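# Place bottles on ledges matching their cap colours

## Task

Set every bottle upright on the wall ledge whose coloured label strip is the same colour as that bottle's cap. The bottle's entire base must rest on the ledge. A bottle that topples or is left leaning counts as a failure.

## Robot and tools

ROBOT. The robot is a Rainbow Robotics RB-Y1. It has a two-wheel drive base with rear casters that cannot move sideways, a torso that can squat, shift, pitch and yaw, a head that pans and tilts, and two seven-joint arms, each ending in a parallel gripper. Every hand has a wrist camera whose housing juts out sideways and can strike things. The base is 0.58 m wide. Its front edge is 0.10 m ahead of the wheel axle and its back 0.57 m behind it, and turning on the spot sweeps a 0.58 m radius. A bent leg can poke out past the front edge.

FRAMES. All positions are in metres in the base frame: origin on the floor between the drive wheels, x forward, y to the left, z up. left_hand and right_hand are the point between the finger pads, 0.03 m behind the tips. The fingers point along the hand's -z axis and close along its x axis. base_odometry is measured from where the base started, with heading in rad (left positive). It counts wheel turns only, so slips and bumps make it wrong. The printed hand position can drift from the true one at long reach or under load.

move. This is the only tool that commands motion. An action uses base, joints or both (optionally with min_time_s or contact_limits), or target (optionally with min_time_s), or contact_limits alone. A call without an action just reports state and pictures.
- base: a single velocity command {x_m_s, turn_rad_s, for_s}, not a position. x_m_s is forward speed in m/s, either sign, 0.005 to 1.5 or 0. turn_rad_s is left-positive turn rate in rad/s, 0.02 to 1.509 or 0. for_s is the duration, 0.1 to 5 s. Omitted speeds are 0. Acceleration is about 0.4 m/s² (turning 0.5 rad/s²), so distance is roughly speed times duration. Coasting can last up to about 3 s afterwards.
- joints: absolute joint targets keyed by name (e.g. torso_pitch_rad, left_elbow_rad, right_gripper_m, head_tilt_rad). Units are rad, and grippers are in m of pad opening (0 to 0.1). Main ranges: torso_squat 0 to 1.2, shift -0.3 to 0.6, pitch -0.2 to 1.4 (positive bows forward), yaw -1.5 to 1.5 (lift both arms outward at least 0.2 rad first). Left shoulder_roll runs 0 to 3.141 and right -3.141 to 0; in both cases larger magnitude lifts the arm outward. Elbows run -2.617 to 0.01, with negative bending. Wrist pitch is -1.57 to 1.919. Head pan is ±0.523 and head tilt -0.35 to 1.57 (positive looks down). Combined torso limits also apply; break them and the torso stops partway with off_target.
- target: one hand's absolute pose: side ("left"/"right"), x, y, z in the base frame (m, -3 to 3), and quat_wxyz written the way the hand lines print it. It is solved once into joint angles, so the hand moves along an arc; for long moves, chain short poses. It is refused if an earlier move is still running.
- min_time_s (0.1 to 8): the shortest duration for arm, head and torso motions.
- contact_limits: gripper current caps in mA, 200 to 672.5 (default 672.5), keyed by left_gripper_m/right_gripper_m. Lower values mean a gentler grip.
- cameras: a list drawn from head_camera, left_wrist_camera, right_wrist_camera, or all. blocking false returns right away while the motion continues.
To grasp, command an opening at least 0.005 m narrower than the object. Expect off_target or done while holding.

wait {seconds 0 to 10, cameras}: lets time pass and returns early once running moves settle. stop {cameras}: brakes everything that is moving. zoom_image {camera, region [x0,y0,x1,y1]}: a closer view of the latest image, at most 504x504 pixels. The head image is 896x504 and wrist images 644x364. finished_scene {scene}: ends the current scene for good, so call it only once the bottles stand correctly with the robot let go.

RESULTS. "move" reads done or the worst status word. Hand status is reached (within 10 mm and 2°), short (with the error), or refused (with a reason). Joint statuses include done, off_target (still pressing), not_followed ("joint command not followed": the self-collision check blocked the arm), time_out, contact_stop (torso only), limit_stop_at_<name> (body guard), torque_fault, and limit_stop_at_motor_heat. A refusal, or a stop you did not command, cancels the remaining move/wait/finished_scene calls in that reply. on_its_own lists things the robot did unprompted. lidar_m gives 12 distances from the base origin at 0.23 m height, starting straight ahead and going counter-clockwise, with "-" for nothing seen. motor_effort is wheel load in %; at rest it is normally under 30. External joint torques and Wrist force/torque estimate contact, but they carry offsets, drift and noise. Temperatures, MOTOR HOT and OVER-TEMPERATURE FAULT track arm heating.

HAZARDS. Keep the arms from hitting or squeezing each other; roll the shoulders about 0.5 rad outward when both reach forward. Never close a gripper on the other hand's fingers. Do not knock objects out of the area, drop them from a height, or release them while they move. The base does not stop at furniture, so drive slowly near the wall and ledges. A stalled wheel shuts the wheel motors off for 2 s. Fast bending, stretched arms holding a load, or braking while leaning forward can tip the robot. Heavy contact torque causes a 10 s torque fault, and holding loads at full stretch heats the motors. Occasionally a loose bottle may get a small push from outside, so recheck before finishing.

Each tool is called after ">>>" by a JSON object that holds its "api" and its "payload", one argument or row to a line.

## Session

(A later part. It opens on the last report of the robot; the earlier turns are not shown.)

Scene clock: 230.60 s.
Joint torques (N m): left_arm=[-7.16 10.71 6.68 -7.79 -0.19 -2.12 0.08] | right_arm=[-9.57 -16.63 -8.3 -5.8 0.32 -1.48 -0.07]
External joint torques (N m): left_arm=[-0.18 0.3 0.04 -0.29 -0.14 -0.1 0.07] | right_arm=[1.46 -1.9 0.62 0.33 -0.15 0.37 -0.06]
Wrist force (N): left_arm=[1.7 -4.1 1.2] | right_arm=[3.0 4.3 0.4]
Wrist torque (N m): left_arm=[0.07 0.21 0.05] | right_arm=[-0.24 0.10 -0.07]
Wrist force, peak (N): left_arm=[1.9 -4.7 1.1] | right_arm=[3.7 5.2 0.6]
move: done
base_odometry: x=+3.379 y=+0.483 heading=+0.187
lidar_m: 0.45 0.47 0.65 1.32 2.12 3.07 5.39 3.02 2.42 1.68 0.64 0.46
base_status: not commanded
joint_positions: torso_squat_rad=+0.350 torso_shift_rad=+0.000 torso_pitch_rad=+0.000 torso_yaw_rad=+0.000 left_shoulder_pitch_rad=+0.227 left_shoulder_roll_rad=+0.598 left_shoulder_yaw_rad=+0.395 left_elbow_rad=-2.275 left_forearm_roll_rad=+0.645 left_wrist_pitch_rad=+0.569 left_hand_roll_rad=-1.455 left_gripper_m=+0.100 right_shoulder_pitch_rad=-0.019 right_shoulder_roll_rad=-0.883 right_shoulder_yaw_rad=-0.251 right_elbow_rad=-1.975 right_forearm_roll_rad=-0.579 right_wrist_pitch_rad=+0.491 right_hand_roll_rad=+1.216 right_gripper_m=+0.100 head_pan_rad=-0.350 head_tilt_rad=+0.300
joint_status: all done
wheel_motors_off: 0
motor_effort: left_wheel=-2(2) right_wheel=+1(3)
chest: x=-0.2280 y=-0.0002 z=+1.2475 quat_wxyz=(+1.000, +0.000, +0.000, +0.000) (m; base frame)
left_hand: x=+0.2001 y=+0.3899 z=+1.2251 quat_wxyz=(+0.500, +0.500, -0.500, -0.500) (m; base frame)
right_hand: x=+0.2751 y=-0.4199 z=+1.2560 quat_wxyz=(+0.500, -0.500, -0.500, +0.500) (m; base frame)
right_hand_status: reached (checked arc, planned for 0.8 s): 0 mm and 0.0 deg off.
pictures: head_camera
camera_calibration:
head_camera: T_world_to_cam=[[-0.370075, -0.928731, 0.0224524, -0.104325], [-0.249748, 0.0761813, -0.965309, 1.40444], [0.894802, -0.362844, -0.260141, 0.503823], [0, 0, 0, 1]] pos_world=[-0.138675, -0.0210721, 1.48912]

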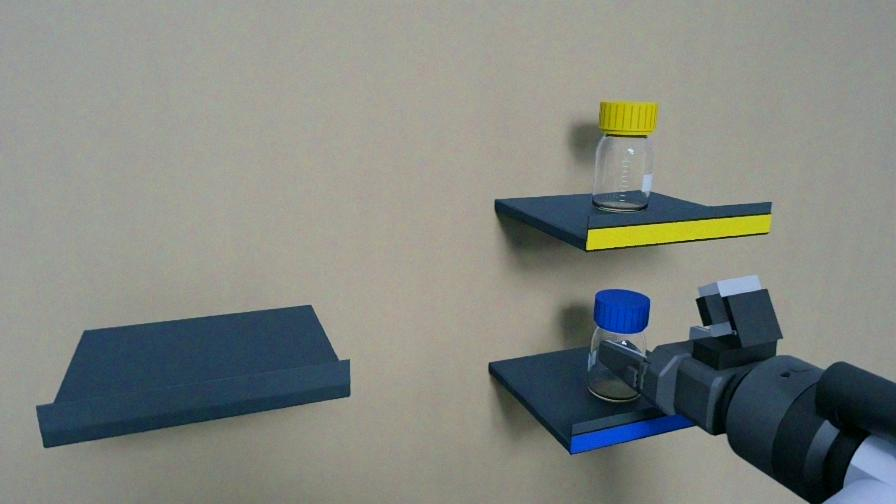

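>>> {"api": "move", "payload": {
  "target": {"side": "right", "x": 0.21, "y": -0.41, "z": 1.265, "quat_wxyz": [0.5, -0.5, -0.5, 0.5]},
  "min_time_s": 0.8,
  "cameras": ["head_camera"]
}}

>>> {"api": "move", "payload": {
  "joints": {"head_pan_rad": 0.35},
  "cameras": ["head_camera"]
}}

Scene clock: 232.13 s.
Joint torques (N m): left_arm=[-7.18 10.62 7.42 -7.63 -0.16 -2 0.11] | right_arm=[-6.08 -13.23 -8.2 -4.95 0.18 -1.4 -0.08]
External joint torques (N m): left_arm=[-0.19 0.21 0.78 -0.13 -0.12 0.01 0.09] | right_arm=[0.99 0.06 0.37 0.46 -0.36 0.4 -0.07]
Wrist force (N): left_arm=[2.1 -4.4 1.1] | right_arm=[2.8 4.7 -0.1]
Wrist torque (N m): left_arm=[0.12 0.25 0.04] | right_arm=[-0.25 0.04 -0.10]
Wrist force, peak (N): left_arm=[1.9 -4.6 1.3] | right_arm=[3.4 5.4 -0.5]
move: done
base_odometry: x=+3.379 y=+0.483 heading=+0.187
lidar_m: 0.45 0.46 0.65 1.32 2.12 3.07 5.39 3.01 2.43 1.68 0.64 0.47
base_status: not commanded
joint_positions: torso_squat_rad=+0.350 torso_shift_rad=+0.000 torso_pitch_rad=+0.000 torso_yaw_rad=+0.000 left_shoulder_pitch_rad=+0.227 left_shoulder_roll_rad=+0.598 left_shoulder_yaw_rad=+0.395 left_elbow_rad=-2.275 left_forearm_roll_rad=+0.645 left_wrist_pitch_rad=+0.569 left_hand_roll_rad=-1.455 left_gripper_m=+0.100 right_shoulder_pitch_rad=+0.229 right_shoulder_roll_rad=-0.868 right_shoulder_yaw_rad=-0.410 right_elbow_rad=-2.241 right_forearm_roll_rad=-0.588 right_wrist_pitch_rad=+0.540 right_hand_roll_rad=+1.152 right_gripper_m=+0.100 head_pan_rad=-0.350 head_tilt_rad=+0.300
joint_status: all done
wheel_motors_off: 0
motor_effort: left_wheel=-1(2) right_wheel=+2(3)
chest: x=-0.2280 y=-0.0002 z=+1.2475 quat_wxyz=(+1.000, +0.000, +0.000, +0.000) (m; base frame)
left_hand: x=+0.2001 y=+0.3899 z=+1.2251 quat_wxyz=(+0.500, +0.500, -0.500, -0.500) (m; base frame)
right_hand: x=+0.2101 y=-0.4099 z=+1.2651 quat_wxyz=(+0.500, -0.500, -0.500, +0.500) (m; base frame)
right_hand_status: reached (checked arc, planned for 0.8 s): 0 mm and 0.0 deg off.
pictures: head_camera
camera_calibration:
head_camera: T_world_to_cam=[[-0.370075, -0.928731, 0.0224524, -0.104325], [-0.249748, 0.0761813, -0.965309, 1.40444], [0.894802, -0.362844, -0.260141, 0.503823], [0, 0, 0, 1]] pos_world=[-0.138675, -0.0210721, 1.48912]

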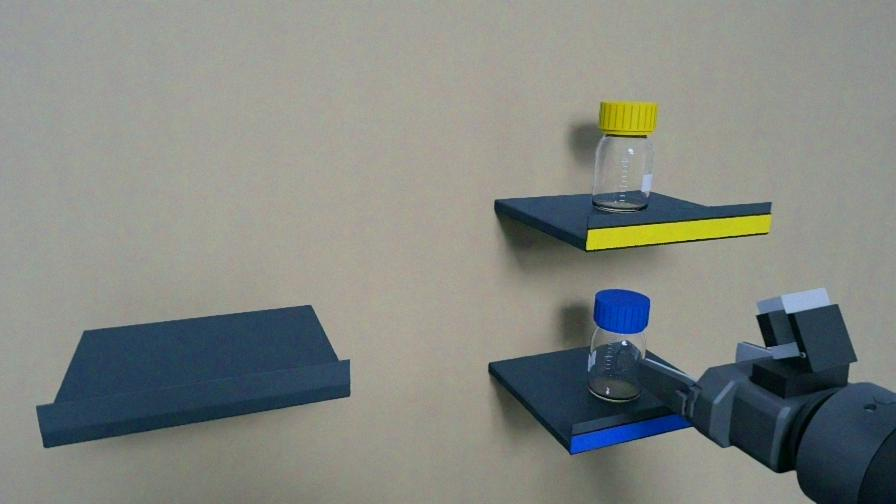

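Scene clock: 233.27 s.
Joint torques (N m): left_arm=[-7.31 10.22 6.66 -7.67 -0.08 -2.03 -0.03] | right_arm=[-6.17 -13.63 -8 -5.01 0.37 -1.35 -0.04]
External joint torques (N m): left_arm=[-0.33 -0.19 0.02 -0.16 -0.04 -0.02 -0.05] | right_arm=[0.89 -0.35 0.57 0.4 -0.18 0.46 -0.03]
Wrist force (N): left_arm=[2.0 -4.3 1.4] | right_arm=[3.3 4.7 0.7]
Wrist torque (N m): left_arm=[0.10 0.22 0.04] | right_arm=[-0.30 0.05 -0.10]
Wrist force, peak (N): left_arm=[2.1 -4.5 1.4] | right_arm=[3.3 5.0 0.3]
move: done
base_odometry: x=+3.379 y=+0.483 heading=+0.187
lidar_m: 0.45 0.47 0.65 1.33 2.12 3.07 5.39 3.02 2.43 1.68 0.65 0.47
base_status: not commanded
joint_positions: torso_squat_rad=+0.350 torso_shift_rad=+0.000 torso_pitch_rad=+0.000 torso_yaw_rad=+0.000 left_shoulder_pitch_rad=+0.227 left_shoulder_roll_rad=+0.598 left_shoulder_yaw_rad=+0.395 left_elbow_rad=-2.275 left_forearm_roll_rad=+0.645 left_wrist_pitch_rad=+0.569 left_hand_roll_rad=-1.455 left_gripper_m=+0.100 right_shoulder_pitch_rad=+0.229 right_shoulder_roll_rad=-0.868 right_shoulder_yaw_rad=-0.410 right_elbow_rad=-2.241 right_forearm_roll_rad=-0.588 right_wrist_pitch_rad=+0.540 right_hand_roll_rad=+1.152 right_gripper_m=+0.100 head_pan_rad=+0.350 head_tilt_rad=+0.300
joint_status: all done
wheel_motors_off: 0
motor_effort: left_wheel=-1(2) right_wheel=+1(3)
chest: x=-0.2280 y=-0.0002 z=+1.2475 quat_wxyz=(+1.000, +0.000, +0.000, +0.000) (m; base frame)
left_hand: x=+0.2001 y=+0.3899 z=+1.2251 quat_wxyz=(+0.500, +0.500, -0.500, -0.500) (m; base frame)
right_hand: x=+0.2101 y=-0.4099 z=+1.2651 quat_wxyz=(+0.500, -0.500, -0.500, +0.500) (m; base frame)
pictures: head_camera
camera_calibration:
head_camera: T_world_to_cam=[[0.315279, -0.948734, 0.0224394, 0.0369232], [-0.239631, -0.102468, -0.965442, 1.40662], [0.918246, 0.299006, -0.259652, 0.508142], [0, 0, 0, 1]] pos_world=[-0.14117, 0.0272259, 1.48912]

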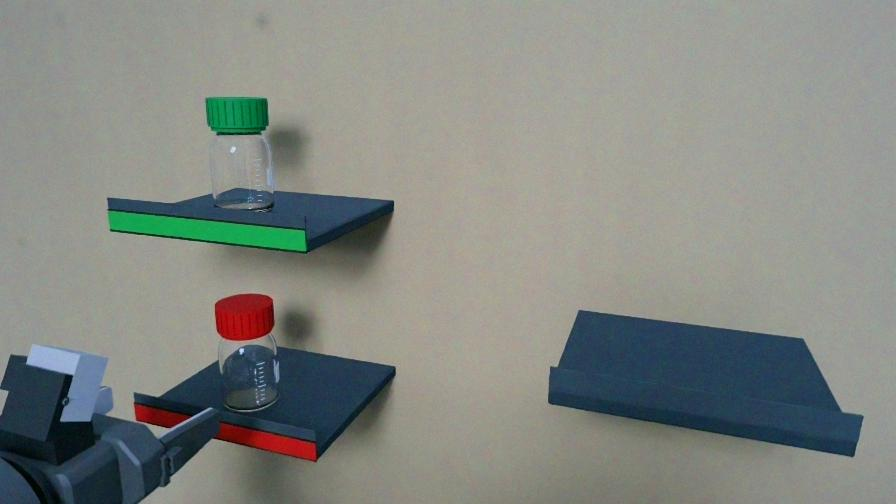

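>>> {"api": "finished_scene", "payload": {
  "scene": 2
}}

The scene is finished: the task was done.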